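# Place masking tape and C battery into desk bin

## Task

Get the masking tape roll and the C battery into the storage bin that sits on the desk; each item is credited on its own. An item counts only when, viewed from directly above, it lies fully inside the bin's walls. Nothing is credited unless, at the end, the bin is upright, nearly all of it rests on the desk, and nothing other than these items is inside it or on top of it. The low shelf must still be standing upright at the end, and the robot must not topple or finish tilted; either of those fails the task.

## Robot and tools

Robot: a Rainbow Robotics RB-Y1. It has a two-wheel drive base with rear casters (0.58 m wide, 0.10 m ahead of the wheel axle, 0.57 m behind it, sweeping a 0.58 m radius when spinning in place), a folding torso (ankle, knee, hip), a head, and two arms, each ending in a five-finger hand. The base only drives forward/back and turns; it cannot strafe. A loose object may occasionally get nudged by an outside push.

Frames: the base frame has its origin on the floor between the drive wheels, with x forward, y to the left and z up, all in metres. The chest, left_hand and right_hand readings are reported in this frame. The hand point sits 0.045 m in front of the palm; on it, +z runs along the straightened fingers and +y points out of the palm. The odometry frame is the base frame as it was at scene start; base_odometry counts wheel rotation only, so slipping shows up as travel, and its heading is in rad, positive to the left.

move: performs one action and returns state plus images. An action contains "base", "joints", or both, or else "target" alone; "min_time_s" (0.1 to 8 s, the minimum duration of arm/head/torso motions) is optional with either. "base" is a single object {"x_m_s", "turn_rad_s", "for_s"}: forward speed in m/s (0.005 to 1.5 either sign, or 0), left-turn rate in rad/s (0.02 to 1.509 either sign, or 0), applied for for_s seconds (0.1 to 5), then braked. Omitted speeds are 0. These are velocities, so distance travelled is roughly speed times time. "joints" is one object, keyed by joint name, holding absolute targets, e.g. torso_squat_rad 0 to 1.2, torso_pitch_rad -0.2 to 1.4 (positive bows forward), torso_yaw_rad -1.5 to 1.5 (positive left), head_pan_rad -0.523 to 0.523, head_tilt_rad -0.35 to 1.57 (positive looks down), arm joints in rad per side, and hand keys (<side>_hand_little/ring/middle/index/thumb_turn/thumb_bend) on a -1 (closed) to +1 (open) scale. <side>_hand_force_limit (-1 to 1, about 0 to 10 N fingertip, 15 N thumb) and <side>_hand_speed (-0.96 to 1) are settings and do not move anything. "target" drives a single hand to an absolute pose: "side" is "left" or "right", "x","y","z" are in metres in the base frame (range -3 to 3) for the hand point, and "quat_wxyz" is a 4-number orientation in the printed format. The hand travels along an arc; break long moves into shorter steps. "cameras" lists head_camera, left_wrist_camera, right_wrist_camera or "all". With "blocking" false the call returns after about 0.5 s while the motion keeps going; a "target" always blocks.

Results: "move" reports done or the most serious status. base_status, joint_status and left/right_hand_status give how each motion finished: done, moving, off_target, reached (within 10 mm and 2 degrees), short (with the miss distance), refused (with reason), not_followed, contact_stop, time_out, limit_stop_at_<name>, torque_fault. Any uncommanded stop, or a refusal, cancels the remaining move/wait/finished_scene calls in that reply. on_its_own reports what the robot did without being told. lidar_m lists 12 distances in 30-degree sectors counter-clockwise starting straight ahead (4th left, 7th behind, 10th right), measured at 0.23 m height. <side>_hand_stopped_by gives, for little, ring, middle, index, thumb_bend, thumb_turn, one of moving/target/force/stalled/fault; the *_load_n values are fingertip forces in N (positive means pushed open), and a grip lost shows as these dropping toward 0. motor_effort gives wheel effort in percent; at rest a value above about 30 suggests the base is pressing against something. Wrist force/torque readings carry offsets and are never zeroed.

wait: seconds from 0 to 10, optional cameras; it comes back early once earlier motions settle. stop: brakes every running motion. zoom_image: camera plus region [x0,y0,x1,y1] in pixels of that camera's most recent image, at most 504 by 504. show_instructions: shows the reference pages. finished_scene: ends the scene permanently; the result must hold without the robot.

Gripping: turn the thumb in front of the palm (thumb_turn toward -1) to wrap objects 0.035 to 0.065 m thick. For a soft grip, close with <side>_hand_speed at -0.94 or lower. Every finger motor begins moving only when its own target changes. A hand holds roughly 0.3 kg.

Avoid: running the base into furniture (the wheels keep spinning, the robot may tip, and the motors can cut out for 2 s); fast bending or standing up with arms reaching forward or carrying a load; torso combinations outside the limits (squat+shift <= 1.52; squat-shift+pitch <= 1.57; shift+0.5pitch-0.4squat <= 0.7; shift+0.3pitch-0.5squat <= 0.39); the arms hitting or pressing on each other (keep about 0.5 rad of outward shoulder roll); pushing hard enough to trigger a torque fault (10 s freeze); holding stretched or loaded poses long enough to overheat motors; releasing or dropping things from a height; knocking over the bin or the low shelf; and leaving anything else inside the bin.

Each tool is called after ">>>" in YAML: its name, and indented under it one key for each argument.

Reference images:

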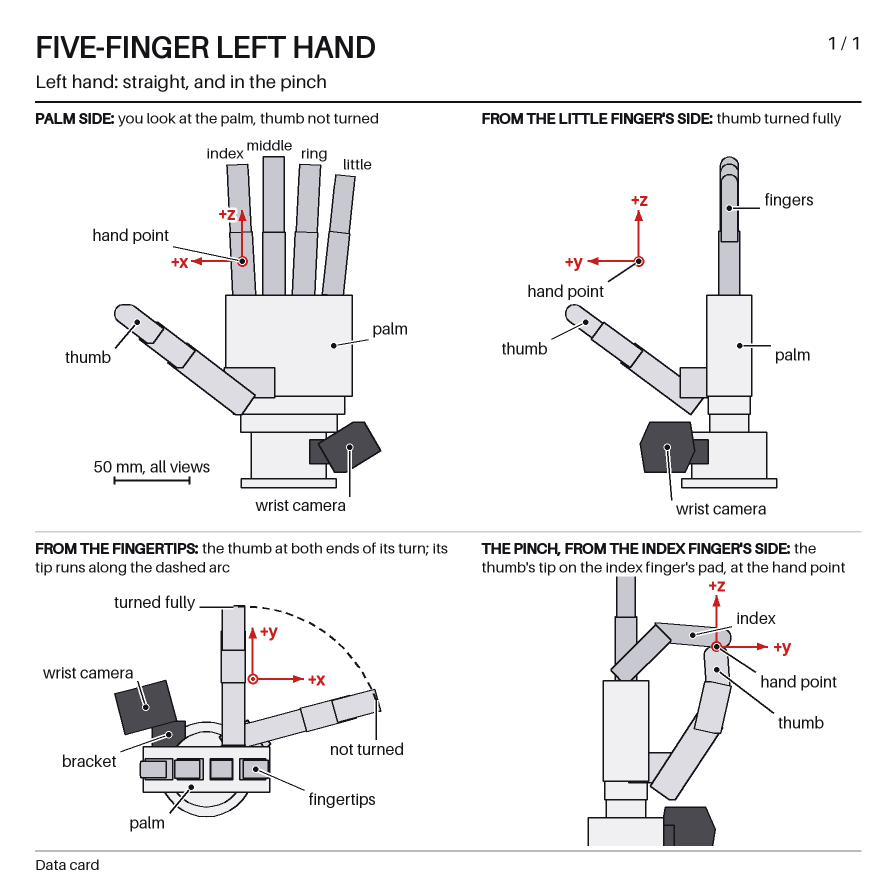

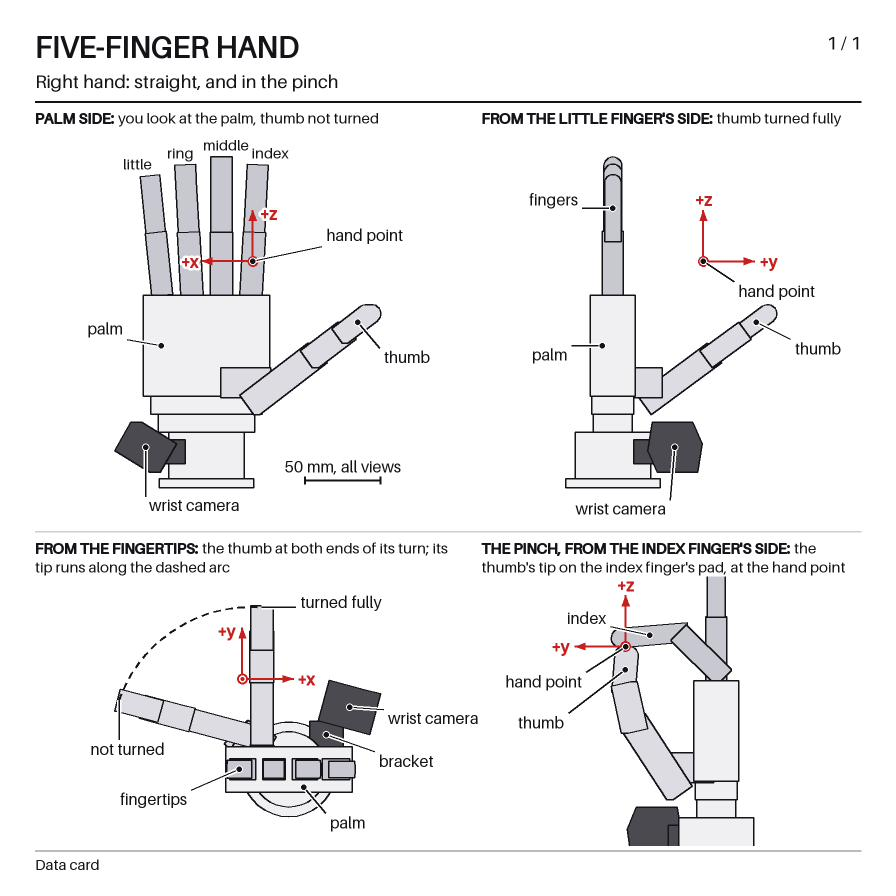

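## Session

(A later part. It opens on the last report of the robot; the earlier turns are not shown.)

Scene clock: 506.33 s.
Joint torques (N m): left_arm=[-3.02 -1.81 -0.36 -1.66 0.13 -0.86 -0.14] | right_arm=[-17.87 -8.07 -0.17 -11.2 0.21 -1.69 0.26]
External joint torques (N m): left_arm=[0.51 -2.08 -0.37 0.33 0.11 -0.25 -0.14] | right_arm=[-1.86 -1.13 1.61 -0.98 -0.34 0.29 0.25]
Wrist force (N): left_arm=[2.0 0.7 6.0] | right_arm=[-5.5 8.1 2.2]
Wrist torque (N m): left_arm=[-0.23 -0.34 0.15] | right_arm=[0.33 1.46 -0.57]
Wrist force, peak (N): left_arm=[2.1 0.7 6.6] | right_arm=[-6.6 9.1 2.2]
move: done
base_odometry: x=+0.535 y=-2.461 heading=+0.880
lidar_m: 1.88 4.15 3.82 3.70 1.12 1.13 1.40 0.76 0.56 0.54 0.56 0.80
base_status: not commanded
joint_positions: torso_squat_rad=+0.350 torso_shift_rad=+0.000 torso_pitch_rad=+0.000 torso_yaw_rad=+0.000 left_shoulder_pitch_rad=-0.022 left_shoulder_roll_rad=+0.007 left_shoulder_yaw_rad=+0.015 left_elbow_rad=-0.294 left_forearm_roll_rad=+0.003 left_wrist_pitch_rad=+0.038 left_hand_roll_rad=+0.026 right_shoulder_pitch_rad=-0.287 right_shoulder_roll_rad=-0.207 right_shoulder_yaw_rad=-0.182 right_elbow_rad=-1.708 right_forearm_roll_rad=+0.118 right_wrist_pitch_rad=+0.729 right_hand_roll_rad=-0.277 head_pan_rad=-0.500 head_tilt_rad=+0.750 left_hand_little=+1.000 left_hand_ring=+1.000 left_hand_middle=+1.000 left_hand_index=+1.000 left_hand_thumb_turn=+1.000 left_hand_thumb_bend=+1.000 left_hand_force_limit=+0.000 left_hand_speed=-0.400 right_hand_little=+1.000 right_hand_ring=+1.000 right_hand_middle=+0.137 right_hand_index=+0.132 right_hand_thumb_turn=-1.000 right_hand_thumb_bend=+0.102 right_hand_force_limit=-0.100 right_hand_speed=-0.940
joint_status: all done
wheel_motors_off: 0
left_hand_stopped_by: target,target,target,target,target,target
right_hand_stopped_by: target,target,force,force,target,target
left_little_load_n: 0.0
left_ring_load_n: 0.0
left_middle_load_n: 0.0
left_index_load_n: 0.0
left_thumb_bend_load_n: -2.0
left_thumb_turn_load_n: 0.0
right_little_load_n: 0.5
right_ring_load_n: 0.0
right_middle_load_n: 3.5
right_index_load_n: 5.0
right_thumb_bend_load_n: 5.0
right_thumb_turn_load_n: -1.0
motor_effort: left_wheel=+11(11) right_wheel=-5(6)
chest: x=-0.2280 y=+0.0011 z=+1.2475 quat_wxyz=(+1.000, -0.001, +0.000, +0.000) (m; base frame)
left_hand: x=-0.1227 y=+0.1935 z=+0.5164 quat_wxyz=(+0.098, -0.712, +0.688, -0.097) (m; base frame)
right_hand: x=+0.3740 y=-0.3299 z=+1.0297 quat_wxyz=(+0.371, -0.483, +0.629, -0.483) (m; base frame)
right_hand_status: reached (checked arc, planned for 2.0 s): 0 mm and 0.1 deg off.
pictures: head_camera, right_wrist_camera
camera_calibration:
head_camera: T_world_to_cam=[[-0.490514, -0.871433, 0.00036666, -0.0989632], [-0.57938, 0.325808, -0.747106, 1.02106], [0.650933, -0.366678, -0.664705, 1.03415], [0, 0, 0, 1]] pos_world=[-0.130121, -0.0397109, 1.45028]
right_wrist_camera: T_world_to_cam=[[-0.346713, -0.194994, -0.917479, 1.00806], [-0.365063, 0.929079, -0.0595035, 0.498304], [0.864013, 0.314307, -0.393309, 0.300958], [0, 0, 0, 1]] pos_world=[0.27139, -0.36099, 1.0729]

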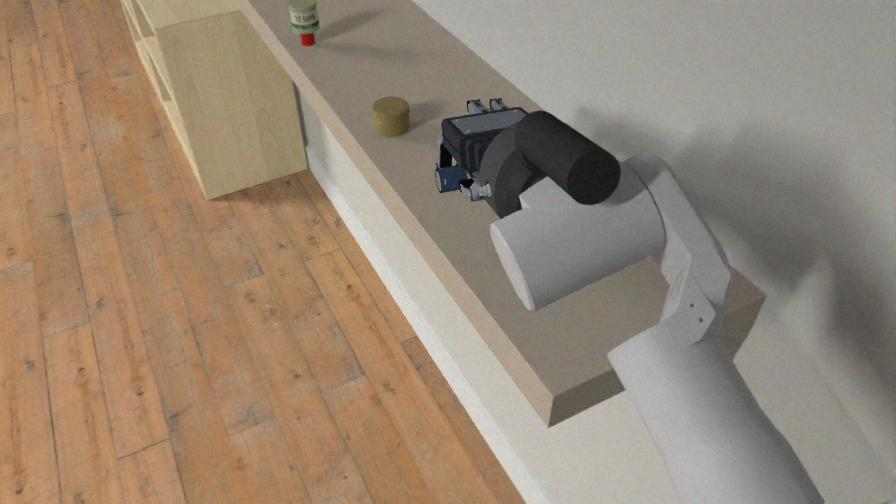

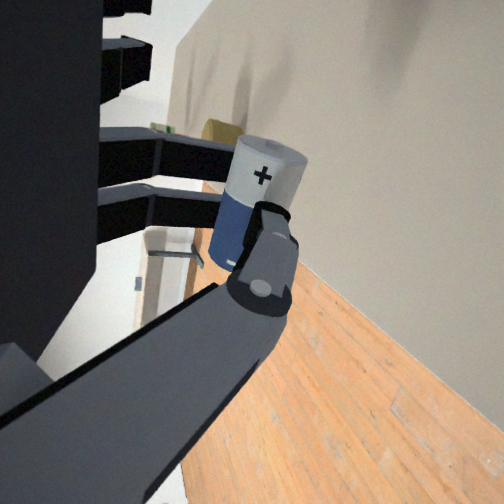

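>>> move:
  target: {"side": "right", "x": 0.34, "y": -0.31, "z": 1.10, "quat_wxyz": [0.3706, -0.4829, 0.6294, -0.4829]}
  min_time_s: 2
  cameras: []

>>> move:
  base: {"x_m_s": -0.2, "for_s": 1.9}
  cameras: []

>>> move:
  target: {"side": "right", "x": 0.26, "y": -0.26, "z": 1.12, "quat_wxyz": [0.3706, -0.4829, 0.6294, -0.4829]}
  min_time_s: 2
  cameras: ["right_wrist_camera"]

Scene clock: 545.27 s.
Joint torques (N m): left_arm=[-3.38 -1.8 -0.56 -1.87 0.08 -0.88 -0.15] | right_arm=[-16.56 -4.42 0.31 -10.26 0.32 -1.57 0.4]
External joint torques (N m): left_arm=[0.15 -2.06 -0.58 0.11 0.05 -0.27 -0.15] | right_arm=[-1.5 1.79 2.03 -1.2 -0.25 0.43 0.39]
Wrist force (N): left_arm=[1.8 0.5 6.0] | right_arm=[-6.1 8.7 1.4]
Wrist torque (N m): left_arm=[-0.27 -0.34 0.16] | right_arm=[0.43 1.59 -0.58]
Wrist force, peak (N): left_arm=[2.0 1.0 6.6] | right_arm=[-6.7 9.5 1.1]
move: done
base_odometry: x=+0.535 y=-2.461 heading=+0.880
lidar_m: 1.87 4.14 3.83 3.72 1.12 1.15 1.40 0.75 0.56 0.54 0.56 0.80
base_status: not commanded
joint_positions: torso_squat_rad=+0.350 torso_shift_rad=+0.000 torso_pitch_rad=+0.000 torso_yaw_rad=+0.000 left_shoulder_pitch_rad=-0.022 left_shoulder_roll_rad=+0.007 left_shoulder_yaw_rad=+0.015 left_elbow_rad=-0.294 left_forearm_roll_rad=+0.003 left_wrist_pitch_rad=+0.038 left_hand_roll_rad=+0.026 right_shoulder_pitch_rad=-0.293 right_shoulder_roll_rad=-0.205 right_shoulder_yaw_rad=-0.172 right_elbow_rad=-2.017 right_forearm_roll_rad=+0.103 right_wrist_pitch_rad=+1.042 right_hand_roll_rad=-0.244 head_pan_rad=-0.500 head_tilt_rad=+0.750 left_hand_little=+1.000 left_hand_ring=+1.000 left_hand_middle=+1.000 left_hand_index=+1.000 left_hand_thumb_turn=+1.000 left_hand_thumb_bend=+1.000 left_hand_force_limit=+0.000 left_hand_speed=-0.400 right_hand_little=+1.000 right_hand_ring=+1.000 right_hand_middle=+0.137 right_hand_index=+0.132 right_hand_thumb_turn=-1.000 right_hand_thumb_bend=+0.102 right_hand_force_limit=-0.100 right_hand_speed=-0.940
joint_status: all done
wheel_motors_off: 0
left_hand_stopped_by: target,target,target,target,target,target
right_hand_stopped_by: target,target,force,force,target,target
left_little_load_n: 0.0
left_ring_load_n: 0.0
left_middle_load_n: 0.0
left_index_load_n: 0.0
left_thumb_bend_load_n: -1.5
left_thumb_turn_load_n: -0.5
right_little_load_n: 0.0
right_ring_load_n: 0.0
right_middle_load_n: 3.5
right_index_load_n: 5.5
right_thumb_bend_load_n: 5.0
right_thumb_turn_load_n: -0.5
motor_effort: left_wheel=+10(11) right_wheel=-5(6)
chest: x=-0.2280 y=+0.0011 z=+1.2475 quat_wxyz=(+1.000, -0.001, +0.000, +0.000) (m; base frame)
left_hand: x=-0.1227 y=+0.1935 z=+0.5164 quat_wxyz=(+0.098, -0.712, +0.688, -0.097) (m; base frame)
right_hand: x=+0.3400 y=-0.3104 z=+1.0999 quat_wxyz=(+0.370, -0.483, +0.629, -0.483) (m; base frame)
right_hand_status: reached (checked arc, planned for 2.0 s): 0 mm and 0.0 deg off.
pictures: none
No camera images: "cameras" was empty.

Scene clock: 548.53 s.
Joint torques (N m): left_arm=[-3.28 -1.84 -0.57 -1.84 0.07 -0.78 -0.09] | right_arm=[-15.64 -4.68 -0.03 -9.77 0.47 -1.78 0.29]
External joint torques (N m): left_arm=[0.25 -2.1 -0.58 0.14 0.05 -0.17 -0.09] | right_arm=[-0.58 1.53 1.69 -0.72 -0.1 0.22 0.28]
Wrist force (N): left_arm=[1.8 0.6 5.9] | right_arm=[-6.4 8.9 1.7]
Wrist torque (N m): left_arm=[-0.24 -0.31 0.16] | right_arm=[0.42 1.64 -0.55]
Wrist force, peak (N): left_arm=[1.9 1.1 6.6] | right_arm=[-6.2 9.4 1.3]
move: done
base_odometry: x=+0.293 y=-2.754 heading=+0.881
lidar_m: 2.25 4.97 3.83 1.48 0.90 1.06 1.03 0.73 0.55 0.52 0.55 0.77
base_status: done (sent for 1.9 of 1.9 s)
joint_positions: torso_squat_rad=+0.350 torso_shift_rad=+0.000 torso_pitch_rad=+0.000 torso_yaw_rad=+0.000 left_shoulder_pitch_rad=-0.022 left_shoulder_roll_rad=+0.007 left_shoulder_yaw_rad=+0.015 left_elbow_rad=-0.294 left_forearm_roll_rad=+0.003 left_wrist_pitch_rad=+0.038 left_hand_roll_rad=+0.026 right_shoulder_pitch_rad=-0.293 right_shoulder_roll_rad=-0.205 right_shoulder_yaw_rad=-0.172 right_elbow_rad=-2.018 right_forearm_roll_rad=+0.103 right_wrist_pitch_rad=+1.042 right_hand_roll_rad=-0.244 head_pan_rad=-0.500 head_tilt_rad=+0.750 left_hand_little=+1.000 left_hand_ring=+1.000 left_hand_middle=+1.000 left_hand_index=+1.000 left_hand_thumb_turn=+1.000 left_hand_thumb_bend=+1.000 left_hand_force_limit=+0.000 left_hand_speed=-0.400 right_hand_little=+1.000 right_hand_ring=+1.000 right_hand_middle=+0.137 right_hand_index=+0.132 right_hand_thumb_turn=-1.000 right_hand_thumb_bend=+0.102 right_hand_force_limit=-0.100 right_hand_speed=-0.940
joint_status: not commanded
wheel_motors_off: 0
left_hand_stopped_by: target,target,target,target,target,target
right_hand_stopped_by: target,target,force,force,target,target
left_little_load_n: 0.0
left_ring_load_n: 0.0
left_middle_load_n: 0.0
left_index_load_n: 0.0
left_thumb_bend_load_n: -2.0
left_thumb_turn_load_n: -0.5
right_little_load_n: 0.0
right_ring_load_n: 0.0
right_middle_load_n: 3.5
right_index_load_n: 5.5
right_thumb_bend_load_n: 5.0
right_thumb_turn_load_n: -0.5
motor_effort: left_wheel=+12(43) right_wheel=-9(18)
chest: x=-0.2280 y=+0.0011 z=+1.2475 quat_wxyz=(+1.000, -0.001, +0.000, +0.000) (m; base frame)
left_hand: x=-0.1227 y=+0.1935 z=+0.5164 quat_wxyz=(+0.098, -0.712, +0.688, -0.097) (m; base frame)
right_hand: x=+0.3400 y=-0.3102 z=+1.1001 quat_wxyz=(+0.371, -0.483, +0.629, -0.483) (m; base frame)
pictures: none
No camera images: "cameras" was empty.

Scene clock: 550.87 s.
Joint torques (N m): left_arm=[-3.49 -1.71 -0.66 -1.77 0.2 -0.7 -0.09] | right_arm=[-10.65 -1.71 1.31 -8.9 0.74 -1.86 0.31]
External joint torques (N m): left_arm=[0.04 -1.97 -0.68 0.21 0.17 -0.1 -0.09] | right_arm=[0.49 0.76 2.02 -0.95 0.19 0.15 0.3]
Wrist force (N): left_arm=[1.7 0.7 5.7] | right_arm=[-6.1 8.7 1.3]
Wrist torque (N m): left_arm=[-0.22 -0.31 0.15] | right_arm=[0.47 1.62 -0.59]
Wrist force, peak (N): left_arm=[2.0 1.2 6.5] | right_arm=[-6.6 9.2 3.0]
move: done
base_odometry: x=+0.293 y=-2.754 heading=+0.881
lidar_m: 2.25 4.98 3.82 1.50 0.89 1.05 1.02 0.73 0.55 0.53 0.55 0.78
base_status: not commanded
joint_positions: torso_squat_rad=+0.350 torso_shift_rad=+0.000 torso_pitch_rad=+0.000 torso_yaw_rad=+0.000 left_shoulder_pitch_rad=-0.022 left_shoulder_roll_rad=+0.007 left_shoulder_yaw_rad=+0.015 left_elbow_rad=-0.294 left_forearm_roll_rad=+0.003 left_wrist_pitch_rad=+0.038 left_hand_roll_rad=+0.026 right_shoulder_pitch_rad=-0.129 right_shoulder_roll_rad=-0.080 right_shoulder_yaw_rad=-0.035 right_elbow_rad=-2.406 right_forearm_roll_rad=+0.241 right_wrist_pitch_rad=+1.257 right_hand_roll_rad=-0.224 head_pan_rad=-0.500 head_tilt_rad=+0.750 left_hand_little=+1.000 left_hand_ring=+1.000 left_hand_middle=+1.000 left_hand_index=+1.000 left_hand_thumb_turn=+1.000 left_hand_thumb_bend=+1.000 left_hand_force_limit=+0.000 left_hand_speed=-0.400 right_hand_little=+1.000 right_hand_ring=+1.000 right_hand_middle=+0.137 right_hand_index=+0.132 right_hand_thumb_turn=-1.000 right_hand_thumb_bend=+0.102 right_hand_force_limit=-0.100 right_hand_speed=-0.940
joint_status: all done
wheel_motors_off: 0
left_hand_stopped_by: target,target,target,target,target,target
right_hand_stopped_by: target,target,force,force,target,target
left_little_load_n: 0.0
left_ring_load_n: 0.0
left_middle_load_n: 0.0
left_index_load_n: 0.0
left_thumb_bend_load_n: -2.0
left_thumb_turn_load_n: -0.5
right_little_load_n: 0.0
right_ring_load_n: 0.0
right_middle_load_n: 3.5
right_index_load_n: 5.0
right_thumb_bend_load_n: 4.5
right_thumb_turn_load_n: -0.5
motor_effort: left_wheel=+12(13) right_wheel=-8(10)
chest: x=-0.2280 y=+0.0011 z=+1.2475 quat_wxyz=(+1.000, -0.001, +0.000, +0.000) (m; base frame)
left_hand: x=-0.1227 y=+0.1935 z=+0.5164 quat_wxyz=(+0.098, -0.712, +0.688, -0.097) (m; base frame)
right_hand: x=+0.2604 y=-0.2604 z=+1.1201 quat_wxyz=(+0.371, -0.483, +0.630, -0.483) (m; base frame)
right_hand_status: reached (checked arc, planned for 2.0 s): 1 mm and 0.1 deg off.
pictures: right_wrist_camera
camera_calibration:
right_wrist_camera: T_world_to_cam=[[-0.347099, -0.194362, -0.917467, 1.06553], [-0.365664, 0.92891, -0.0584473, 0.396501], [0.863604, 0.315198, -0.393495, 0.413316], [0, 0, 0, 1]] pos_world=[0.157889, -0.291492, 1.1634]

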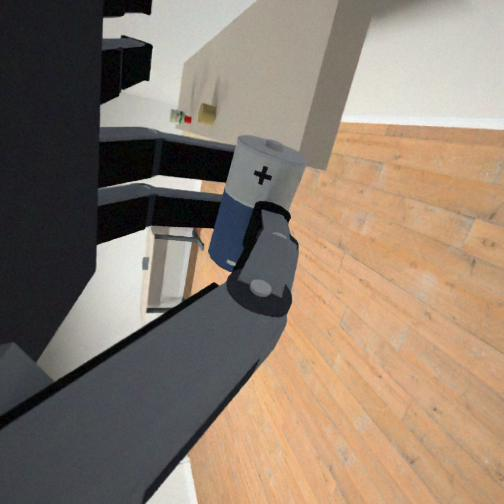

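>>> move:
  base: {"turn_rad_s": 0.5, "for_s": 1.57}
  cameras: []

>>> move:
  base: {"x_m_s": 0.3, "for_s": 1.67}
  cameras: []

>>> move:
  base: {"turn_rad_s": 0.6, "for_s": 1.5}
  joints: {"head_pan_rad": 0.0, "head_tilt_rad": 0.5}
  cameras: ["head_camera"]

Scene clock: 560.53 s.
Joint torques (N m): left_arm=[-3.84 -1.67 -0.74 -1.72 0.04 -0.93 -0.1] | right_arm=[-10.91 -1.37 0.67 -8.97 0.64 -1.94 0.46]
External joint torques (N m): left_arm=[-0.3 -1.94 -0.76 0.27 0.02 -0.32 -0.1] | right_arm=[0.23 1.09 1.38 -1.02 0.1 0.07 0.46]
Wrist force (N): left_arm=[1.8 0.8 5.8] | right_arm=[-5.8 8.3 1.5]
Wrist torque (N m): left_arm=[-0.23 -0.33 0.15] | right_arm=[0.41 1.55 -0.61]
Wrist force, peak (N): left_arm=[1.9 1.2 6.7] | right_arm=[-6.4 9.4 1.6]
move: done
base_odometry: x=+0.293 y=-2.754 heading=+1.664
lidar_m: 4.65 3.83 0.89 0.92 1.02 1.00 0.61 0.53 0.53 0.63 1.13 4.52
base_status: done (sent for 1.57 of 1.57 s)
joint_positions: torso_squat_rad=+0.350 torso_shift_rad=+0.000 torso_pitch_rad=+0.000 torso_yaw_rad=+0.000 left_shoulder_pitch_rad=-0.022 left_shoulder_roll_rad=+0.007 left_shoulder_yaw_rad=+0.015 left_elbow_rad=-0.294 left_forearm_roll_rad=+0.003 left_wrist_pitch_rad=+0.038 left_hand_roll_rad=+0.026 right_shoulder_pitch_rad=-0.128 right_shoulder_roll_rad=-0.080 right_shoulder_yaw_rad=-0.035 right_elbow_rad=-2.406 right_forearm_roll_rad=+0.242 right_wrist_pitch_rad=+1.257 right_hand_roll_rad=-0.224 head_pan_rad=-0.500 head_tilt_rad=+0.750 left_hand_little=+1.000 left_hand_ring=+1.000 left_hand_middle=+1.000 left_hand_index=+1.000 left_hand_thumb_turn=+1.000 left_hand_thumb_bend=+1.000 left_hand_force_limit=+0.000 left_hand_speed=-0.400 right_hand_little=+1.000 right_hand_ring=+1.000 right_hand_middle=+0.137 right_hand_index=+0.132 right_hand_thumb_turn=-1.000 right_hand_thumb_bend=+0.102 right_hand_force_limit=-0.100 right_hand_speed=-0.940
joint_status: not commanded
wheel_motors_off: 0
left_hand_stopped_by: target,target,target,target,target,target
right_hand_stopped_by: target,target,force,force,target,target
left_little_load_n: 0.0
left_ring_load_n: 0.0
left_middle_load_n: 0.0
left_index_load_n: 0.0
left_thumb_bend_load_n: -2.0
left_thumb_turn_load_n: -0.5
right_little_load_n: 0.0
right_ring_load_n: 0.0
right_middle_load_n: 3.5
right_index_load_n: 5.5
right_thumb_bend_load_n: 5.0
right_thumb_turn_load_n: -0.5
motor_effort: left_wheel=+5(38) right_wheel=+8(30)
chest: x=-0.2280 y=+0.0011 z=+1.2475 quat_wxyz=(+1.000, -0.001, +0.000, +0.000) (m; base frame)
left_hand: x=-0.1227 y=+0.1935 z=+0.5164 quat_wxyz=(+0.098, -0.712, +0.688, -0.097) (m; base frame)
right_hand: x=+0.2604 y=-0.2604 z=+1.1201 quat_wxyz=(+0.371, -0.483, +0.630, -0.483) (m; base frame)
pictures: none
No camera images: "cameras" was empty.

Scene clock: 563.50 s.
Joint torques (N m): left_arm=[-3.23 -1.53 -0.65 -1.79 0.04 -0.82 -0.15] | right_arm=[-11.13 -1.33 0.32 -8.75 0.7 -1.97 0.37]
External joint torques (N m): left_arm=[0.3 -1.8 -0.67 0.2 0.02 -0.21 -0.15] | right_arm=[0.01 1.13 1.03 -0.8 0.16 0.04 0.36]
Wrist force (N): left_arm=[1.7 0.6 5.8] | right_arm=[-6.5 8.3 1.8]
Wrist torque (N m): left_arm=[-0.25 -0.30 0.17] | right_arm=[0.39 1.67 -0.63]
Wrist force, peak (N): left_arm=[1.9 1.0 6.6] | right_arm=[-6.3 9.0 2.7]
move: done
base_odometry: x=+0.246 y=-2.256 heading=+1.664
lidar_m: 4.23 3.39 1.47 0.88 0.90 1.38 1.02 0.90 0.89 1.06 1.91 4.10
base_status: done (sent for 1.67 of 1.67 s)
joint_positions: torso_squat_rad=+0.350 torso_shift_rad=+0.000 torso_pitch_rad=+0.000 torso_yaw_rad=+0.000 left_shoulder_pitch_rad=-0.022 left_shoulder_roll_rad=+0.007 left_shoulder_yaw_rad=+0.015 left_elbow_rad=-0.294 left_forearm_roll_rad=+0.003 left_wrist_pitch_rad=+0.038 left_hand_roll_rad=+0.026 right_shoulder_pitch_rad=-0.128 right_shoulder_roll_rad=-0.080 right_shoulder_yaw_rad=-0.035 right_elbow_rad=-2.406 right_forearm_roll_rad=+0.242 right_wrist_pitch_rad=+1.257 right_hand_roll_rad=-0.224 head_pan_rad=-0.500 head_tilt_rad=+0.750 left_hand_little=+1.000 left_hand_ring=+1.000 left_hand_middle=+1.000 left_hand_index=+1.000 left_hand_thumb_turn=+1.000 left_hand_thumb_bend=+1.000 left_hand_force_limit=+0.000 left_hand_speed=-0.400 right_hand_little=+1.000 right_hand_ring=+1.000 right_hand_middle=+0.137 right_hand_index=+0.132 right_hand_thumb_turn=-1.000 right_hand_thumb_bend=+0.102 right_hand_force_limit=-0.100 right_hand_speed=-0.940
joint_status: not commanded
wheel_motors_off: 0
left_hand_stopped_by: target,target,target,target,target,target
right_hand_stopped_by: target,target,force,force,target,target
left_little_load_n: 0.0
left_ring_load_n: 0.0
left_middle_load_n: 0.0
left_index_load_n: 0.0
left_thumb_bend_load_n: -1.5
left_thumb_turn_load_n: -0.5
right_little_load_n: 0.0
right_ring_load_n: 0.0
right_middle_load_n: 3.5
right_index_load_n: 5.0
right_thumb_bend_load_n: 5.0
right_thumb_turn_load_n: -0.5
motor_effort: left_wheel=+7(39) right_wheel=-5(27)
chest: x=-0.2280 y=+0.0011 z=+1.2475 quat_wxyz=(+1.000, -0.001, +0.000, +0.000) (m; base frame)
left_hand: x=-0.1227 y=+0.1935 z=+0.5164 quat_wxyz=(+0.098, -0.712, +0.688, -0.097) (m; base frame)
right_hand: x=+0.2604 y=-0.2604 z=+1.1200 quat_wxyz=(+0.371, -0.483, +0.630, -0.483) (m; base frame)
pictures: none
No camera images: "cameras" was empty.

Scene clock: 566.50 s.
Joint torques (N m): left_arm=[-3.22 -1.86 -0.58 -1.76 0.12 -0.93 -0.17] | right_arm=[-10.96 -1.34 0.83 -8.65 0.8 -1.92 0.38]
External joint torques (N m): left_arm=[0.31 -2.13 -0.6 0.22 0.09 -0.32 -0.17] | right_arm=[0.18 1.13 1.53 -0.7 0.25 0.09 0.37]
Wrist force (N): left_arm=[1.8 1.1 6.3] | right_arm=[-6.0 8.4 2.2]
Wrist torque (N m): left_arm=[-0.20 -0.35 0.16] | right_arm=[0.35 1.57 -0.59]
Wrist force, peak (N): left_arm=[1.7 0.9 6.6] | right_arm=[-6.2 9.3 2.1]
move: done
base_odometry: x=+0.246 y=-2.256 heading=+2.564
lidar_m: 1.99 0.96 0.87 1.36 1.11 0.88 0.87 0.99 1.51 4.12 4.51 3.38
base_status: done (sent for 1.5 of 1.5 s)
joint_positions: torso_squat_rad=+0.350 torso_shift_rad=+0.000 torso_pitch_rad=+0.000 torso_yaw_rad=+0.000 left_shoulder_pitch_rad=-0.022 left_shoulder_roll_rad=+0.007 left_shoulder_yaw_rad=+0.015 left_elbow_rad=-0.294 left_forearm_roll_rad=+0.003 left_wrist_pitch_rad=+0.038 left_hand_roll_rad=+0.026 right_shoulder_pitch_rad=-0.128 right_shoulder_roll_rad=-0.080 right_shoulder_yaw_rad=-0.035 right_elbow_rad=-2.406 right_forearm_roll_rad=+0.242 right_wrist_pitch_rad=+1.257 right_hand_roll_rad=-0.224 head_pan_rad=+0.000 head_tilt_rad=+0.500 left_hand_little=+1.000 left_hand_ring=+1.000 left_hand_middle=+1.000 left_hand_index=+1.000 left_hand_thumb_turn=+1.000 left_hand_thumb_bend=+1.000 left_hand_force_limit=+0.000 left_hand_speed=-0.400 right_hand_little=+1.000 right_hand_ring=+1.000 right_hand_middle=+0.137 right_hand_index=+0.132 right_hand_thumb_turn=-1.000 right_hand_thumb_bend=+0.102 right_hand_force_limit=-0.100 right_hand_speed=-0.940
joint_status: all done
wheel_motors_off: 0
left_hand_stopped_by: target,target,target,target,target,target
right_hand_stopped_by: target,target,force,force,target,target
left_little_load_n: 0.0
left_ring_load_n: 0.0
left_middle_load_n: 0.0
left_index_load_n: 0.0
left_thumb_bend_load_n: -1.5
left_thumb_turn_load_n: -0.5
right_little_load_n: 0.0
right_ring_load_n: 0.0
right_middle_load_n: 3.5
right_index_load_n: 5.0
right_thumb_bend_load_n: 5.0
right_thumb_turn_load_n: -0.5
motor_effort: left_wheel=+4(41) right_wheel=+9(29)
chest: x=-0.2280 y=+0.0011 z=+1.2475 quat_wxyz=(+1.000, -0.001, +0.000, +0.000) (m; base frame)
left_hand: x=-0.1227 y=+0.1935 z=+0.5164 quat_wxyz=(+0.098, -0.712, +0.688, -0.097) (m; base frame)
right_hand: x=+0.2604 y=-0.2604 z=+1.1200 quat_wxyz=(+0.371, -0.483, +0.630, -0.483) (m; base frame)
pictures: head_camera
camera_calibration:
head_camera: T_world_to_cam=[[-0.0121168, -0.999923, -0.00267844, 0.00405531], [-0.459791, 0.00795023, -0.887992, 1.25007], [0.887945, -0.00952808, -0.459852, 0.785967], [0, 0, 0, 1]] pos_world=[-0.123073, 0.00160537, 1.4715]

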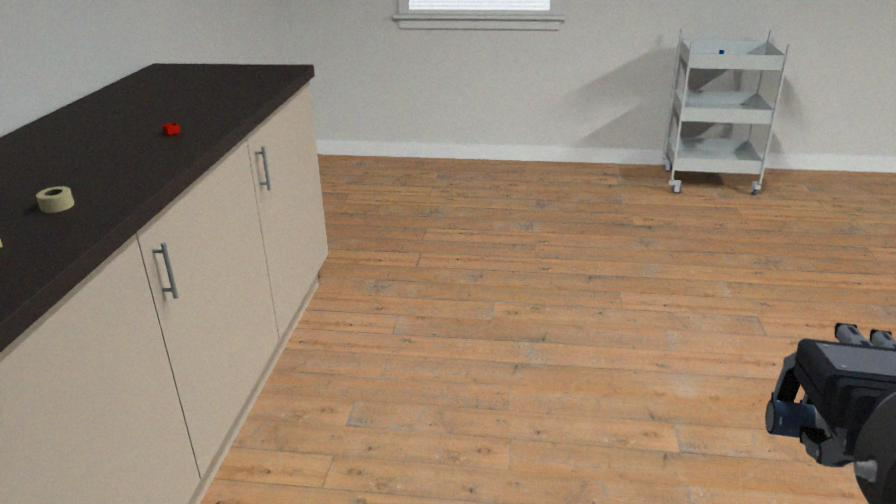

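>>> zoom_image:
  camera: "head_camera"
  region: [0, 160, 120, 240]

Scaled by 4.200.

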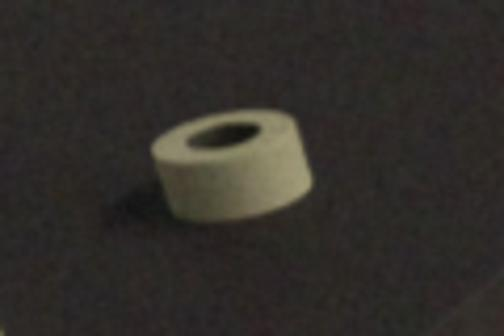

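>>> move:
  base: {"x_m_s": 0.35, "for_s": 3.64}
  cameras: []

>>> move:
  base: {"turn_rad_s": 0.7, "for_s": 2.08}
  joints: {"head_pan_rad": 0.2, "head_tilt_rad": 0.55}
  cameras: ["head_camera"]

Scene clock: 589.43 s.
Joint torques (N m): left_arm=[-3.1 -1.71 -0.82 -1.73 0.09 -0.86 -0.24] | right_arm=[-11.32 -1.21 0.58 -8.56 0.66 -1.93 0.42]
External joint torques (N m): left_arm=[0.43 -1.98 -0.83 0.25 0.07 -0.25 -0.24] | right_arm=[-0.17 1.25 1.29 -0.61 0.11 0.08 0.41]
Wrist force (N): left_arm=[1.8 1.0 6.1] | right_arm=[-5.9 8.8 1.5]
Wrist torque (N m): left_arm=[-0.22 -0.34 0.16] | right_arm=[0.42 1.57 -0.60]
Wrist force, peak (N): left_arm=[1.9 0.8 6.6] | right_arm=[-6.3 9.2 2.1]
move: done
base_odometry: x=-0.819 y=-1.562 heading=+2.565
lidar_m: 2.48 0.73 0.59 0.57 0.62 0.99 2.13 2.35 3.22 4.23 3.11 2.45
base_status: done (sent for 3.63 of 3.63 s)
joint_positions: torso_squat_rad=+0.350 torso_shift_rad=+0.000 torso_pitch_rad=+0.000 torso_yaw_rad=+0.000 left_shoulder_pitch_rad=-0.022 left_shoulder_roll_rad=+0.007 left_shoulder_yaw_rad=+0.015 left_elbow_rad=-0.294 left_forearm_roll_rad=+0.003 left_wrist_pitch_rad=+0.038 left_hand_roll_rad=+0.026 right_shoulder_pitch_rad=-0.128 right_shoulder_roll_rad=-0.080 right_shoulder_yaw_rad=-0.035 right_elbow_rad=-2.406 right_forearm_roll_rad=+0.242 right_wrist_pitch_rad=+1.257 right_hand_roll_rad=-0.224 head_pan_rad=+0.000 head_tilt_rad=+0.500 left_hand_little=+1.000 left_hand_ring=+1.000 left_hand_middle=+1.000 left_hand_index=+1.000 left_hand_thumb_turn=+1.000 left_hand_thumb_bend=+1.000 left_hand_force_limit=+0.000 left_hand_speed=-0.400 right_hand_little=+1.000 right_hand_ring=+1.000 right_hand_middle=+0.137 right_hand_index=+0.132 right_hand_thumb_turn=-1.000 right_hand_thumb_bend=+0.102 right_hand_force_limit=-0.100 right_hand_speed=-0.940
joint_status: not commanded
wheel_motors_off: 0
left_hand_stopped_by: target,target,target,target,target,target
right_hand_stopped_by: target,target,force,force,target,target
left_little_load_n: 0.0
left_ring_load_n: 0.0
left_middle_load_n: 0.0
left_index_load_n: 0.0
left_thumb_bend_load_n: -1.5
left_thumb_turn_load_n: -0.5
right_little_load_n: -0.5
right_ring_load_n: 0.0
right_middle_load_n: 3.0
right_index_load_n: 5.5
right_thumb_bend_load_n: 5.0
right_thumb_turn_load_n: -0.5
motor_effort: left_wheel=+9(38) right_wheel=-7(28)
chest: x=-0.2279 y=+0.0011 z=+1.2475 quat_wxyz=(+1.000, -0.001, +0.000, +0.000) (m; base frame)
left_hand: x=-0.1227 y=+0.1935 z=+0.5164 quat_wxyz=(+0.098, -0.712, +0.688, -0.097) (m; base frame)
right_hand: x=+0.2605 y=-0.2604 z=+1.1200 quat_wxyz=(+0.371, -0.483, +0.630, -0.483) (m; base frame)
pictures: none
No camera images: "cameras" was empty.

Scene clock: 593.27 s.
Joint torques (N m): left_arm=[-3.14 -1.67 -0.82 -1.81 0.12 -0.78 -0.01] | right_arm=[-11.82 -1.13 0.92 -8.83 0.75 -1.88 0.31]
External joint torques (N m): left_arm=[0.39 -1.94 -0.84 0.17 0.1 -0.17 -0.01] | right_arm=[-0.68 1.33 1.63 -0.88 0.21 0.13 0.3]
Wrist force (N): left_arm=[1.8 1.0 6.3] | right_arm=[-6.1 8.5 2.0]
Wrist torque (N m): left_arm=[-0.22 -0.33 0.15] | right_arm=[0.37 1.59 -0.60]
Wrist force, peak (N): left_arm=[2.1 1.1 6.6] | right_arm=[-7.0 9.5 1.7]
move: done
base_odometry: x=-0.819 y=-1.562 heading=-2.272
lidar_m: 0.57 0.60 0.84 2.13 2.22 2.74 4.19 3.49 2.27 2.50 0.82 0.60
base_status: done (sent for 2.07 of 2.07 s)
joint_positions: torso_squat_rad=+0.350 torso_shift_rad=+0.000 torso_pitch_rad=+0.000 torso_yaw_rad=+0.000 left_shoulder_pitch_rad=-0.022 left_shoulder_roll_rad=+0.007 left_shoulder_yaw_rad=+0.015 left_elbow_rad=-0.294 left_forearm_roll_rad=+0.003 left_wrist_pitch_rad=+0.038 left_hand_roll_rad=+0.026 right_shoulder_pitch_rad=-0.128 right_shoulder_roll_rad=-0.080 right_shoulder_yaw_rad=-0.035 right_elbow_rad=-2.406 right_forearm_roll_rad=+0.242 right_wrist_pitch_rad=+1.257 right_hand_roll_rad=-0.224 head_pan_rad=+0.200 head_tilt_rad=+0.550 left_hand_little=+1.000 left_hand_ring=+1.000 left_hand_middle=+1.000 left_hand_index=+1.000 left_hand_thumb_turn=+1.000 left_hand_thumb_bend=+1.000 left_hand_force_limit=+0.000 left_hand_speed=-0.400 right_hand_little=+1.000 right_hand_ring=+1.000 right_hand_middle=+0.137 right_hand_index=+0.132 right_hand_thumb_turn=-1.000 right_hand_thumb_bend=+0.102 right_hand_force_limit=-0.100 right_hand_speed=-0.940
joint_status: all done
wheel_motors_off: 0
left_hand_stopped_by: target,target,target,target,target,target
right_hand_stopped_by: target,target,force,force,target,target
left_little_load_n: 0.0
left_ring_load_n: 0.0
left_middle_load_n: 0.0
left_index_load_n: 0.0
left_thumb_bend_load_n: -1.5
left_thumb_turn_load_n: -0.5
right_little_load_n: -0.5
right_ring_load_n: 0.0
right_middle_load_n: 3.5
right_index_load_n: 5.5
right_thumb_bend_load_n: 5.0
right_thumb_turn_load_n: -0.5
motor_effort: left_wheel=+5(41) right_wheel=+9(27)
chest: x=-0.2279 y=+0.0011 z=+1.2475 quat_wxyz=(+1.000, -0.001, +0.000, +0.000) (m; base frame)
left_hand: x=-0.1227 y=+0.1935 z=+0.5164 quat_wxyz=(+0.098, -0.712, +0.688, -0.097) (m; base frame)
right_hand: x=+0.2605 y=-0.2604 z=+1.1200 quat_wxyz=(+0.371, -0.483, +0.630, -0.483) (m; base frame)
pictures: head_camera
camera_calibration:
head_camera: T_world_to_cam=[[0.18658, -0.982438, -0.00208276, 0.0440977], [-0.495351, -0.0922433, -0.863782, 1.20782], [0.84842, 0.162196, -0.503862, 0.841285], [0, 0, 0, 1]] pos_world=[-0.123698, 0.0182832, 1.46727]

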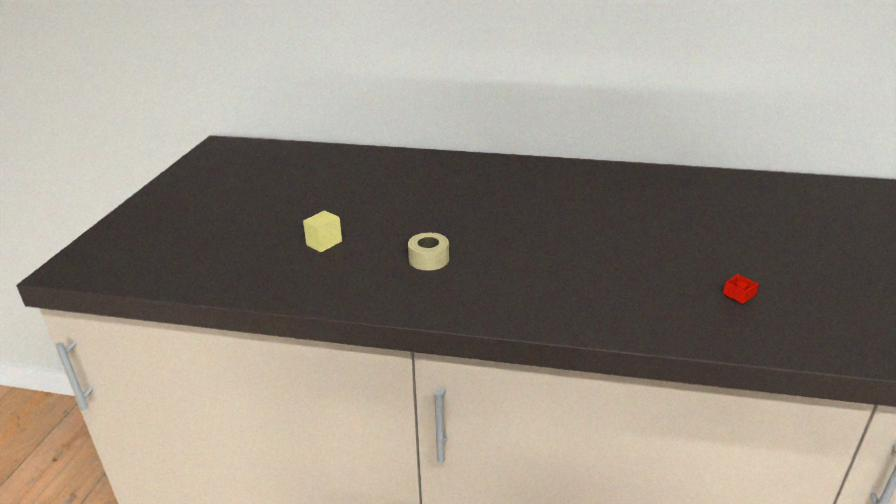

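>>> move:
  joints: {"left_hand_thumb_turn": -1, "left_hand_thumb_bend": 0.5, "left_shoulder_pitch_rad": -0.3, "left_shoulder_roll_rad": 0.25, "left_elbow_rad": -1.75, "left_shoulder_yaw_rad": -0.1, "left_wrist_pitch_rad": 0.6}
  min_time_s: 3
  cameras: ["head_camera"]

>>> move:
  base: {"x_m_s": 0.2, "for_s": 1.6}
  joints: {"head_pan_rad": 0.3, "head_tilt_rad": 0.75}
  cameras: ["head_camera"]

Scene clock: 655.83 s.
Joint torques (N m): left_arm=[-11.5 4.52 2.15 -9.63 0.12 -1.82 -0.09] | right_arm=[-11.42 -1.6 0.71 -8.65 0.62 -2.06 0.5]
External joint torques (N m): left_arm=[-0.19 0.19 -0.74 0.29 0.06 0.08 -0.07] | right_arm=[-0.28 0.87 1.42 -0.7 0.07 -0.05 0.49]
Wrist force (N): left_arm=[5.2 4.9 -0.5] | right_arm=[-6.0 8.9 1.7]
Wrist torque (N m): left_arm=[0.35 -0.76 0.24] | right_arm=[0.46 1.61 -0.60]
Wrist force, peak (N): left_arm=[4.3 3.2 5.5] | right_arm=[-6.5 9.1 1.9]
move: limit_stop_at_own_body_leg
base_odometry: x=-0.819 y=-1.562 heading=-2.272
lidar_m: 0.57 0.61 0.84 2.12 2.22 2.73 4.19 3.48 2.27 2.50 0.82 0.60
base_status: not commanded
joint_positions: torso_squat_rad=+0.350 torso_shift_rad=+0.000 torso_pitch_rad=+0.000 torso_yaw_rad=+0.000 left_shoulder_pitch_rad=-0.022 left_shoulder_roll_rad=+0.250 left_shoulder_yaw_rad=+0.015 left_elbow_rad=-1.750 left_forearm_roll_rad=+0.003 left_wrist_pitch_rad=+0.038 left_hand_roll_rad=+0.026 right_shoulder_pitch_rad=-0.128 right_shoulder_roll_rad=-0.080 right_shoulder_yaw_rad=-0.035 right_elbow_rad=-2.406 right_forearm_roll_rad=+0.242 right_wrist_pitch_rad=+1.257 right_hand_roll_rad=-0.224 head_pan_rad=+0.200 head_tilt_rad=+0.550 left_hand_little=+1.000 left_hand_ring=+1.000 left_hand_middle=+1.000 left_hand_index=+1.000 left_hand_thumb_turn=-1.000 left_hand_thumb_bend=+0.500 left_hand_force_limit=+0.000 left_hand_speed=-0.400 right_hand_little=+1.000 right_hand_ring=+1.000 right_hand_middle=+0.137 right_hand_index=+0.132 right_hand_thumb_turn=-1.000 right_hand_thumb_bend=+0.102 right_hand_force_limit=-0.100 right_hand_speed=-0.940
joint_status: left_shoulder_pitch_rad limit_stop_at_own_body_leg (moved +0.000 of -0.278); left_shoulder_yaw_rad limit_stop_at_own_body_leg (moved +0.000 of -0.115); left_wrist_pitch_rad limit_stop_at_own_body_leg (moved +0.000 of +0.562); the others done
wheel_motors_off: 0
left_hand_stopped_by: target,target,target,target,target,target
right_hand_stopped_by: target,target,force,force,target,target
left_little_load_n: 0.0
left_ring_load_n: 0.0
left_middle_load_n: 0.0
left_index_load_n: 0.0
left_thumb_bend_load_n: 0.5
left_thumb_turn_load_n: 0.0
right_little_load_n: 0.0
right_ring_load_n: 0.0
right_middle_load_n: 3.5
right_index_load_n: 5.0
right_thumb_bend_load_n: 5.0
right_thumb_turn_load_n: -0.5
on_its_own: left_shoulder_pitch_rad is held at -0.022, not at your -0.300, since a limit_stop_at_own_body_leg; left_shoulder_yaw_rad is held at +0.015, not at your -0.100, since a limit_stop_at_own_body_leg; left_wrist_pitch_rad is held at +0.038, not at your +0.600, since a limit_stop_at_own_body_leg
motor_effort: left_wheel=+5(6) right_wheel=+9(10)
chest: x=-0.2279 y=+0.0011 z=+1.2475 quat_wxyz=(+1.000, -0.001, +0.000, +0.000) (m; base frame)
left_hand: x=+0.3491 y=+0.2626 z=+1.0610 quat_wxyz=(+0.588, -0.397, +0.512, -0.484) (m; base frame)
right_hand: x=+0.2605 y=-0.2604 z=+1.1200 quat_wxyz=(+0.371, -0.483, +0.630, -0.483) (m; base frame)
pictures: head_camera
camera_calibration:
head_camera: T_world_to_cam=[[0.18658, -0.982438, -0.00208276, 0.0440977], [-0.495351, -0.0922433, -0.863782, 1.20782], [0.84842, 0.162196, -0.503862, 0.841285], [0, 0, 0, 1]] pos_world=[-0.123698, 0.0182832, 1.46727]

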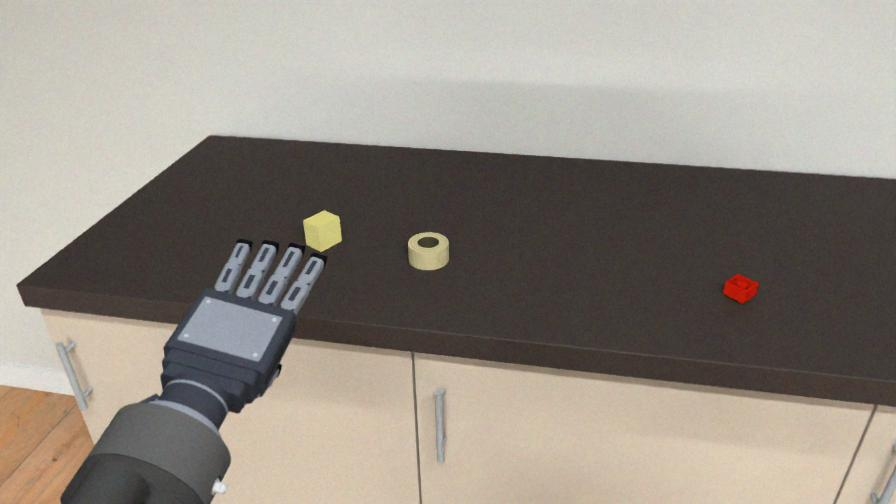

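not run: a stop that you did not command came earlier in this reply.

>>> move:
  target: {"side": "left", "x": 0.33, "y": 0.22, "z": 1.09, "quat_wxyz": [0.3455, -0.6169, 0.6169, -0.3455]}
  min_time_s: 2
  cameras: []

>>> move:
  base: {"x_m_s": 0.2, "for_s": 1.5}
  joints: {"head_pan_rad": 0.2, "head_tilt_rad": 0.8}
  cameras: ["head_camera", "left_wrist_camera"]

Scene clock: 663.70 s.
Joint torques (N m): left_arm=[-18.1 5.34 3.17 -7.35 0 -1.8 -0.05] | right_arm=[-11.09 -1.49 0.61 -8.67 0.64 -1.85 0.55]
External joint torques (N m): left_arm=[-1.41 -0.36 0.32 0.26 0.24 -0.08 -0.05] | right_arm=[0.05 0.97 1.32 -0.72 0.1 0.16 0.54]
Wrist force (N): left_arm=[3.6 4.2 3.7] | right_arm=[-6.1 8.0 2.3]
Wrist torque (N m): left_arm=[0.11 -0.47 0.18] | right_arm=[0.25 1.61 -0.59]
Wrist force, peak (N): left_arm=[4.5 4.9 3.7] | right_arm=[-6.6 9.4 1.1]
move: done
base_odometry: x=-0.819 y=-1.562 heading=-2.272
lidar_m: 0.58 0.61 0.85 2.13 2.21 2.73 4.20 3.47 2.26 2.49 0.83 0.59
base_status: not commanded
joint_positions: torso_squat_rad=+0.350 torso_shift_rad=+0.000 torso_pitch_rad=+0.000 torso_yaw_rad=+0.000 left_shoulder_pitch_rad=-0.525 left_shoulder_roll_rad=+0.297 left_shoulder_yaw_rad=+0.089 left_elbow_rad=-1.917 left_forearm_roll_rad=+0.180 left_wrist_pitch_rad=+1.412 left_hand_roll_rad=+0.166 right_shoulder_pitch_rad=-0.128 right_shoulder_roll_rad=-0.080 right_shoulder_yaw_rad=-0.035 right_elbow_rad=-2.406 right_forearm_roll_rad=+0.242 right_wrist_pitch_rad=+1.257 right_hand_roll_rad=-0.224 head_pan_rad=+0.200 head_tilt_rad=+0.550 left_hand_little=+1.000 left_hand_ring=+1.000 left_hand_middle=+1.000 left_hand_index=+1.000 left_hand_thumb_turn=-1.000 left_hand_thumb_bend=+0.500 left_hand_force_limit=+0.000 left_hand_speed=-0.400 right_hand_little=+1.000 right_hand_ring=+1.000 right_hand_middle=+0.137 right_hand_index=+0.132 right_hand_thumb_turn=-1.000 right_hand_thumb_bend=+0.102 right_hand_force_limit=-0.100 right_hand_speed=-0.940
joint_status: all done
wheel_motors_off: 0
left_hand_stopped_by: target,target,target,target,target,target
right_hand_stopped_by: target,target,force,force,target,target
left_little_load_n: 0.0
left_ring_load_n: 0.0
left_middle_load_n: 0.0
left_index_load_n: 0.0
left_thumb_bend_load_n: 0.0
left_thumb_turn_load_n: 0.0
right_little_load_n: 0.0
right_ring_load_n: 0.0
right_middle_load_n: 3.5
right_index_load_n: 5.5
right_thumb_bend_load_n: 5.0
right_thumb_turn_load_n: 0.0
motor_effort: left_wheel=+5(6) right_wheel=+9(10)
chest: x=-0.2279 y=+0.0011 z=+1.2475 quat_wxyz=(+1.000, -0.001, +0.000, +0.000) (m; base frame)
left_hand: x=+0.3299 y=+0.2199 z=+1.0899 quat_wxyz=(+0.345, -0.617, +0.617, -0.346) (m; base frame)
left_hand_status: reached (checked arc, planned for 2.0 s): 0 mm and 0.0 deg off.
right_hand: x=+0.2605 y=-0.2604 z=+1.1200 quat_wxyz=(+0.371, -0.483, +0.630, -0.483) (m; base frame)
pictures: none
No camera images: "cameras" was empty.

Scene clock: 666.27 s.
Joint torques (N m): left_arm=[-18.19 5.32 3.07 -7.31 -0.02 -1.71 0.04] | right_arm=[-11.09 -1.37 0.86 -8.69 0.64 -2.03 0.27]
External joint torques (N m): left_arm=[-1.5 -0.37 0.22 0.3 0.22 0 0.05] | right_arm=[0.05 1.1 1.57 -0.74 0.1 -0.02 0.26]
Wrist force (N): left_arm=[3.8 4.2 3.7] | right_arm=[-6.2 8.5 1.8]
Wrist torque (N m): left_arm=[0.11 -0.52 0.20] | right_arm=[0.40 1.57 -0.63]
Wrist force, peak (N): left_arm=[4.0 4.5 3.9] | right_arm=[-6.7 9.7 1.2]
move: done
base_odometry: x=-1.013 y=-1.791 heading=-2.272
lidar_m: 0.28 0.30 0.40 2.12 2.22 2.97 4.50 3.49 2.40 2.51 0.39 0.29
base_status: done (sent for 1.5 of 1.5 s)
joint_positions: torso_squat_rad=+0.350 torso_shift_rad=+0.000 torso_pitch_rad=+0.000 torso_yaw_rad=+0.000 left_shoulder_pitch_rad=-0.525 left_shoulder_roll_rad=+0.297 left_shoulder_yaw_rad=+0.089 left_elbow_rad=-1.917 left_forearm_roll_rad=+0.180 left_wrist_pitch_rad=+1.412 left_hand_roll_rad=+0.166 right_shoulder_pitch_rad=-0.128 right_shoulder_roll_rad=-0.080 right_shoulder_yaw_rad=-0.035 right_elbow_rad=-2.406 right_forearm_roll_rad=+0.242 right_wrist_pitch_rad=+1.257 right_hand_roll_rad=-0.224 head_pan_rad=+0.200 head_tilt_rad=+0.800 left_hand_little=+1.000 left_hand_ring=+1.000 left_hand_middle=+1.000 left_hand_index=+1.000 left_hand_thumb_turn=-1.000 left_hand_thumb_bend=+0.500 left_hand_force_limit=+0.000 left_hand_speed=-0.400 right_hand_little=+1.000 right_hand_ring=+1.000 right_hand_middle=+0.137 right_hand_index=+0.132 right_hand_thumb_turn=-1.000 right_hand_thumb_bend=+0.102 right_hand_force_limit=-0.100 right_hand_speed=-0.940
joint_status: all done
wheel_motors_off: 0
left_hand_stopped_by: target,target,target,target,target,target
right_hand_stopped_by: target,target,force,force,target,target
left_little_load_n: 0.0
left_ring_load_n: -0.5
left_middle_load_n: 0.0
left_index_load_n: 0.0
left_thumb_bend_load_n: 0.0
left_thumb_turn_load_n: 0.0
right_little_load_n: 0.0
right_ring_load_n: 0.0
right_middle_load_n: 3.5
right_index_load_n: 5.0
right_thumb_bend_load_n: 5.0
right_thumb_turn_load_n: -0.5
motor_effort: left_wheel=+6(36) right_wheel=-5(28)
chest: x=-0.2279 y=+0.0011 z=+1.2475 quat_wxyz=(+1.000, -0.001, +0.000, +0.000) (m; base frame)
left_hand: x=+0.3299 y=+0.2199 z=+1.0899 quat_wxyz=(+0.346, -0.617, +0.617, -0.346) (m; base frame)
right_hand: x=+0.2605 y=-0.2604 z=+1.1200 quat_wxyz=(+0.371, -0.483, +0.630, -0.483) (m; base frame)
pictures: head_camera, left_wrist_camera
camera_calibration:
head_camera: T_world_to_cam=[[0.186157, -0.982519, 0.000969783, 0.0396483], [-0.689525, -0.131347, -0.712252, 0.948602], [0.699929, 0.131922, -0.701923, 1.09742], [0, 0, 0, 1]] pos_world=[-0.121411, 0.0187772, 1.44591]
left_wrist_camera: T_world_to_cam=[[0.463858, -0.279914, 0.840526, -1.01193], [-0.589469, -0.80578, 0.0569652, 0.307196], [0.661333, -0.521888, -0.538769, 0.594036], [0, 0, 0, 1]] pos_world=[0.257619, 0.274299, 1.1531]

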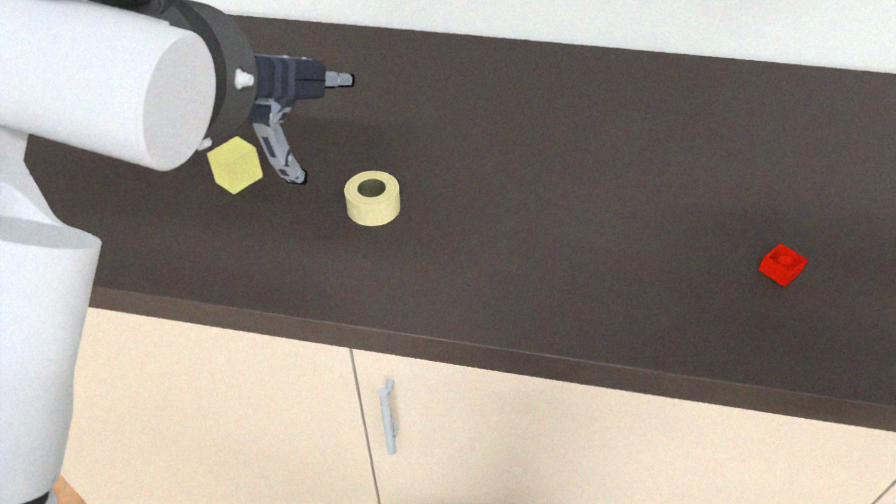

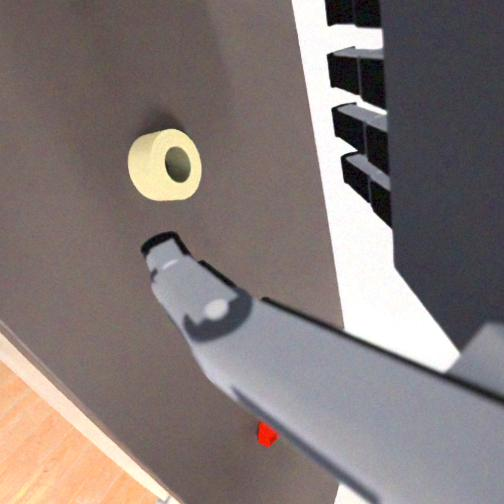

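>>> zoom_image:
  camera: "head_camera"
  region: [320, 150, 430, 240]

>>> zoom_image:
  camera: "left_wrist_camera"
  region: [110, 110, 230, 230]

Scaled by 4.582.

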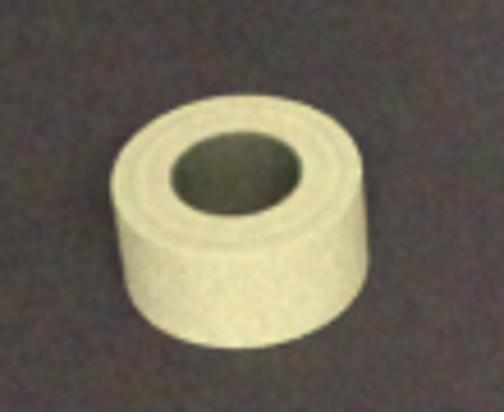

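Scaled by 4.200.

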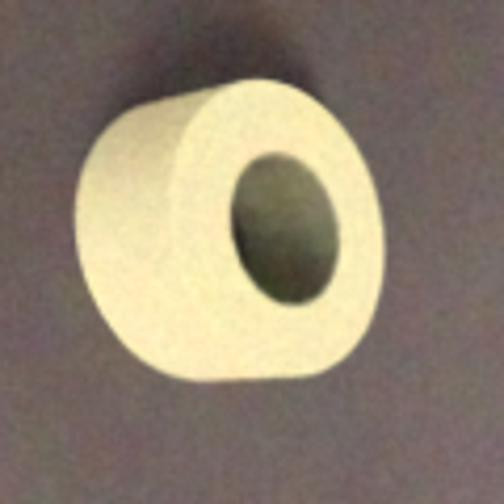

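>>> move:
  target: {"side": "left", "x": 0.4325, "y": 0.2004, "z": 1.02, "quat_wxyz": [0.3455, -0.6169, 0.6169, -0.3455]}
  min_time_s: 2
  cameras: ["head_camera", "left_wrist_camera"]

Scene clock: 702.53 s.
Joint torques (N m): left_arm=[-23.4 5.24 0.59 -8.62 -0.24 -1.85 -0.22] | right_arm=[-11.33 -1.22 0.73 -8.51 0.77 -1.83 0.47]
External joint torques (N m): left_arm=[-2.39 -1.06 -1.61 0.89 -0.1 -0.13 -0.21] | right_arm=[-0.19 1.25 1.44 -0.56 0.23 0.18 0.46]
Wrist force (N): left_arm=[4.1 4.4 3.6] | right_arm=[-6.2 8.7 1.7]
Wrist torque (N m): left_arm=[0.15 -0.57 0.05] | right_arm=[0.43 1.61 -0.55]
Wrist force, peak (N): left_arm=[4.0 4.5 4.2] | right_arm=[-7.2 8.8 1.9]
move: done
base_odometry: x=-1.013 y=-1.791 heading=-2.272
lidar_m: 0.27 0.30 0.41 2.12 2.23 2.96 4.49 3.49 2.41 2.51 0.41 0.30
base_status: not commanded
joint_positions: torso_squat_rad=+0.350 torso_shift_rad=+0.000 torso_pitch_rad=+0.000 torso_yaw_rad=+0.000 left_shoulder_pitch_rad=-0.743 left_shoulder_roll_rad=+0.238 left_shoulder_yaw_rad=+0.057 left_elbow_rad=-1.239 left_forearm_roll_rad=+0.110 left_wrist_pitch_rad=+0.945 left_hand_roll_rad=+0.148 right_shoulder_pitch_rad=-0.128 right_shoulder_roll_rad=-0.080 right_shoulder_yaw_rad=-0.035 right_elbow_rad=-2.406 right_forearm_roll_rad=+0.242 right_wrist_pitch_rad=+1.257 right_hand_roll_rad=-0.224 head_pan_rad=+0.200 head_tilt_rad=+0.800 left_hand_little=+1.000 left_hand_ring=+1.000 left_hand_middle=+1.000 left_hand_index=+1.000 left_hand_thumb_turn=-1.000 left_hand_thumb_bend=+0.500 left_hand_force_limit=+0.000 left_hand_speed=-0.400 right_hand_little=+1.000 right_hand_ring=+1.000 right_hand_middle=+0.137 right_hand_index=+0.132 right_hand_thumb_turn=-1.000 right_hand_thumb_bend=+0.102 right_hand_force_limit=-0.100 right_hand_speed=-0.940
joint_status: all done
wheel_motors_off: 0
left_hand_stopped_by: target,target,target,target,target,target
right_hand_stopped_by: target,target,force,force,target,target
left_little_load_n: 0.0
left_ring_load_n: 0.0
left_middle_load_n: 0.0
left_index_load_n: 0.0
left_thumb_bend_load_n: 0.0
left_thumb_turn_load_n: 0.0
right_little_load_n: 0.0
right_ring_load_n: 0.0
right_middle_load_n: 3.5
right_index_load_n: 5.0
right_thumb_bend_load_n: 5.0
right_thumb_turn_load_n: -1.0
motor_effort: left_wheel=+6(7) right_wheel=-4(5)
chest: x=-0.2279 y=+0.0011 z=+1.2475 quat_wxyz=(+1.000, -0.001, +0.000, +0.000) (m; base frame)
left_hand: x=+0.4324 y=+0.2006 z=+1.0199 quat_wxyz=(+0.346, -0.617, +0.617, -0.346) (m; base frame)
left_hand_status: reached (checked arc, planned for 2.0 s): 0 mm and 0.0 deg off.
right_hand: x=+0.2605 y=-0.2604 z=+1.1200 quat_wxyz=(+0.371, -0.483, +0.630, -0.483) (m; base frame)
pictures: head_camera, left_wrist_camera
camera_calibration:
head_camera: T_world_to_cam=[[0.186157, -0.982519, 0.000969783, 0.0396483], [-0.689525, -0.131347, -0.712252, 0.948602], [0.699929, 0.131922, -0.701923, 1.09742], [0, 0, 0, 1]] pos_world=[-0.121411, 0.0187772, 1.44591]
left_wrist_camera: T_world_to_cam=[[0.463973, -0.279556, 0.840582, -1.00627], [-0.589034, -0.806093, 0.0570406, 0.355832], [0.661641, -0.521596, -0.538673, 0.478295], [0, 0, 0, 1]] pos_world=[0.36002, 0.255001, 1.0832]

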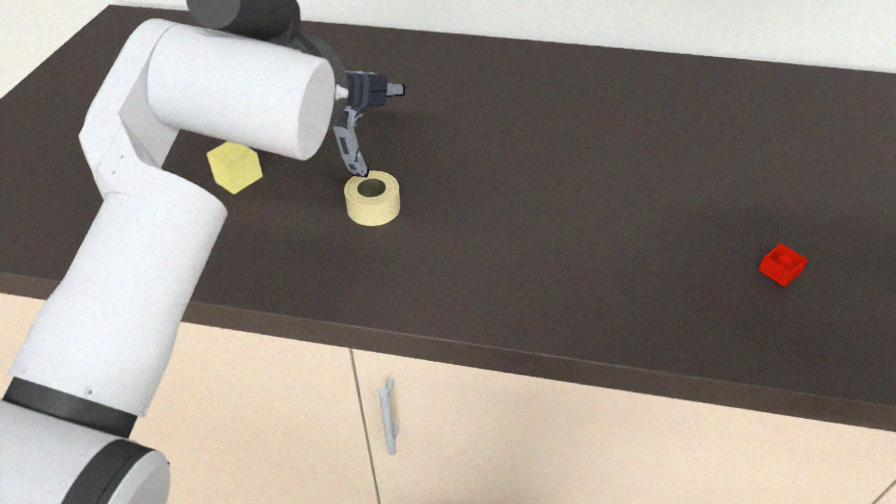

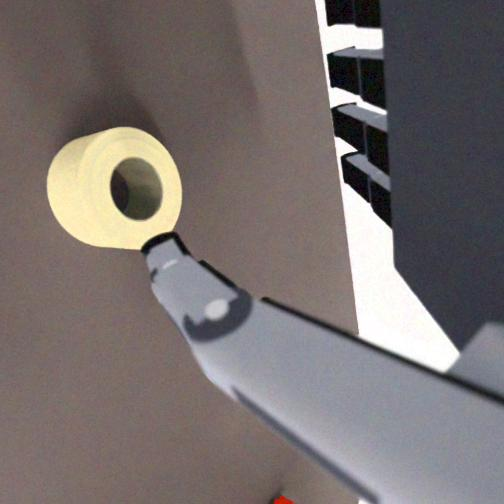

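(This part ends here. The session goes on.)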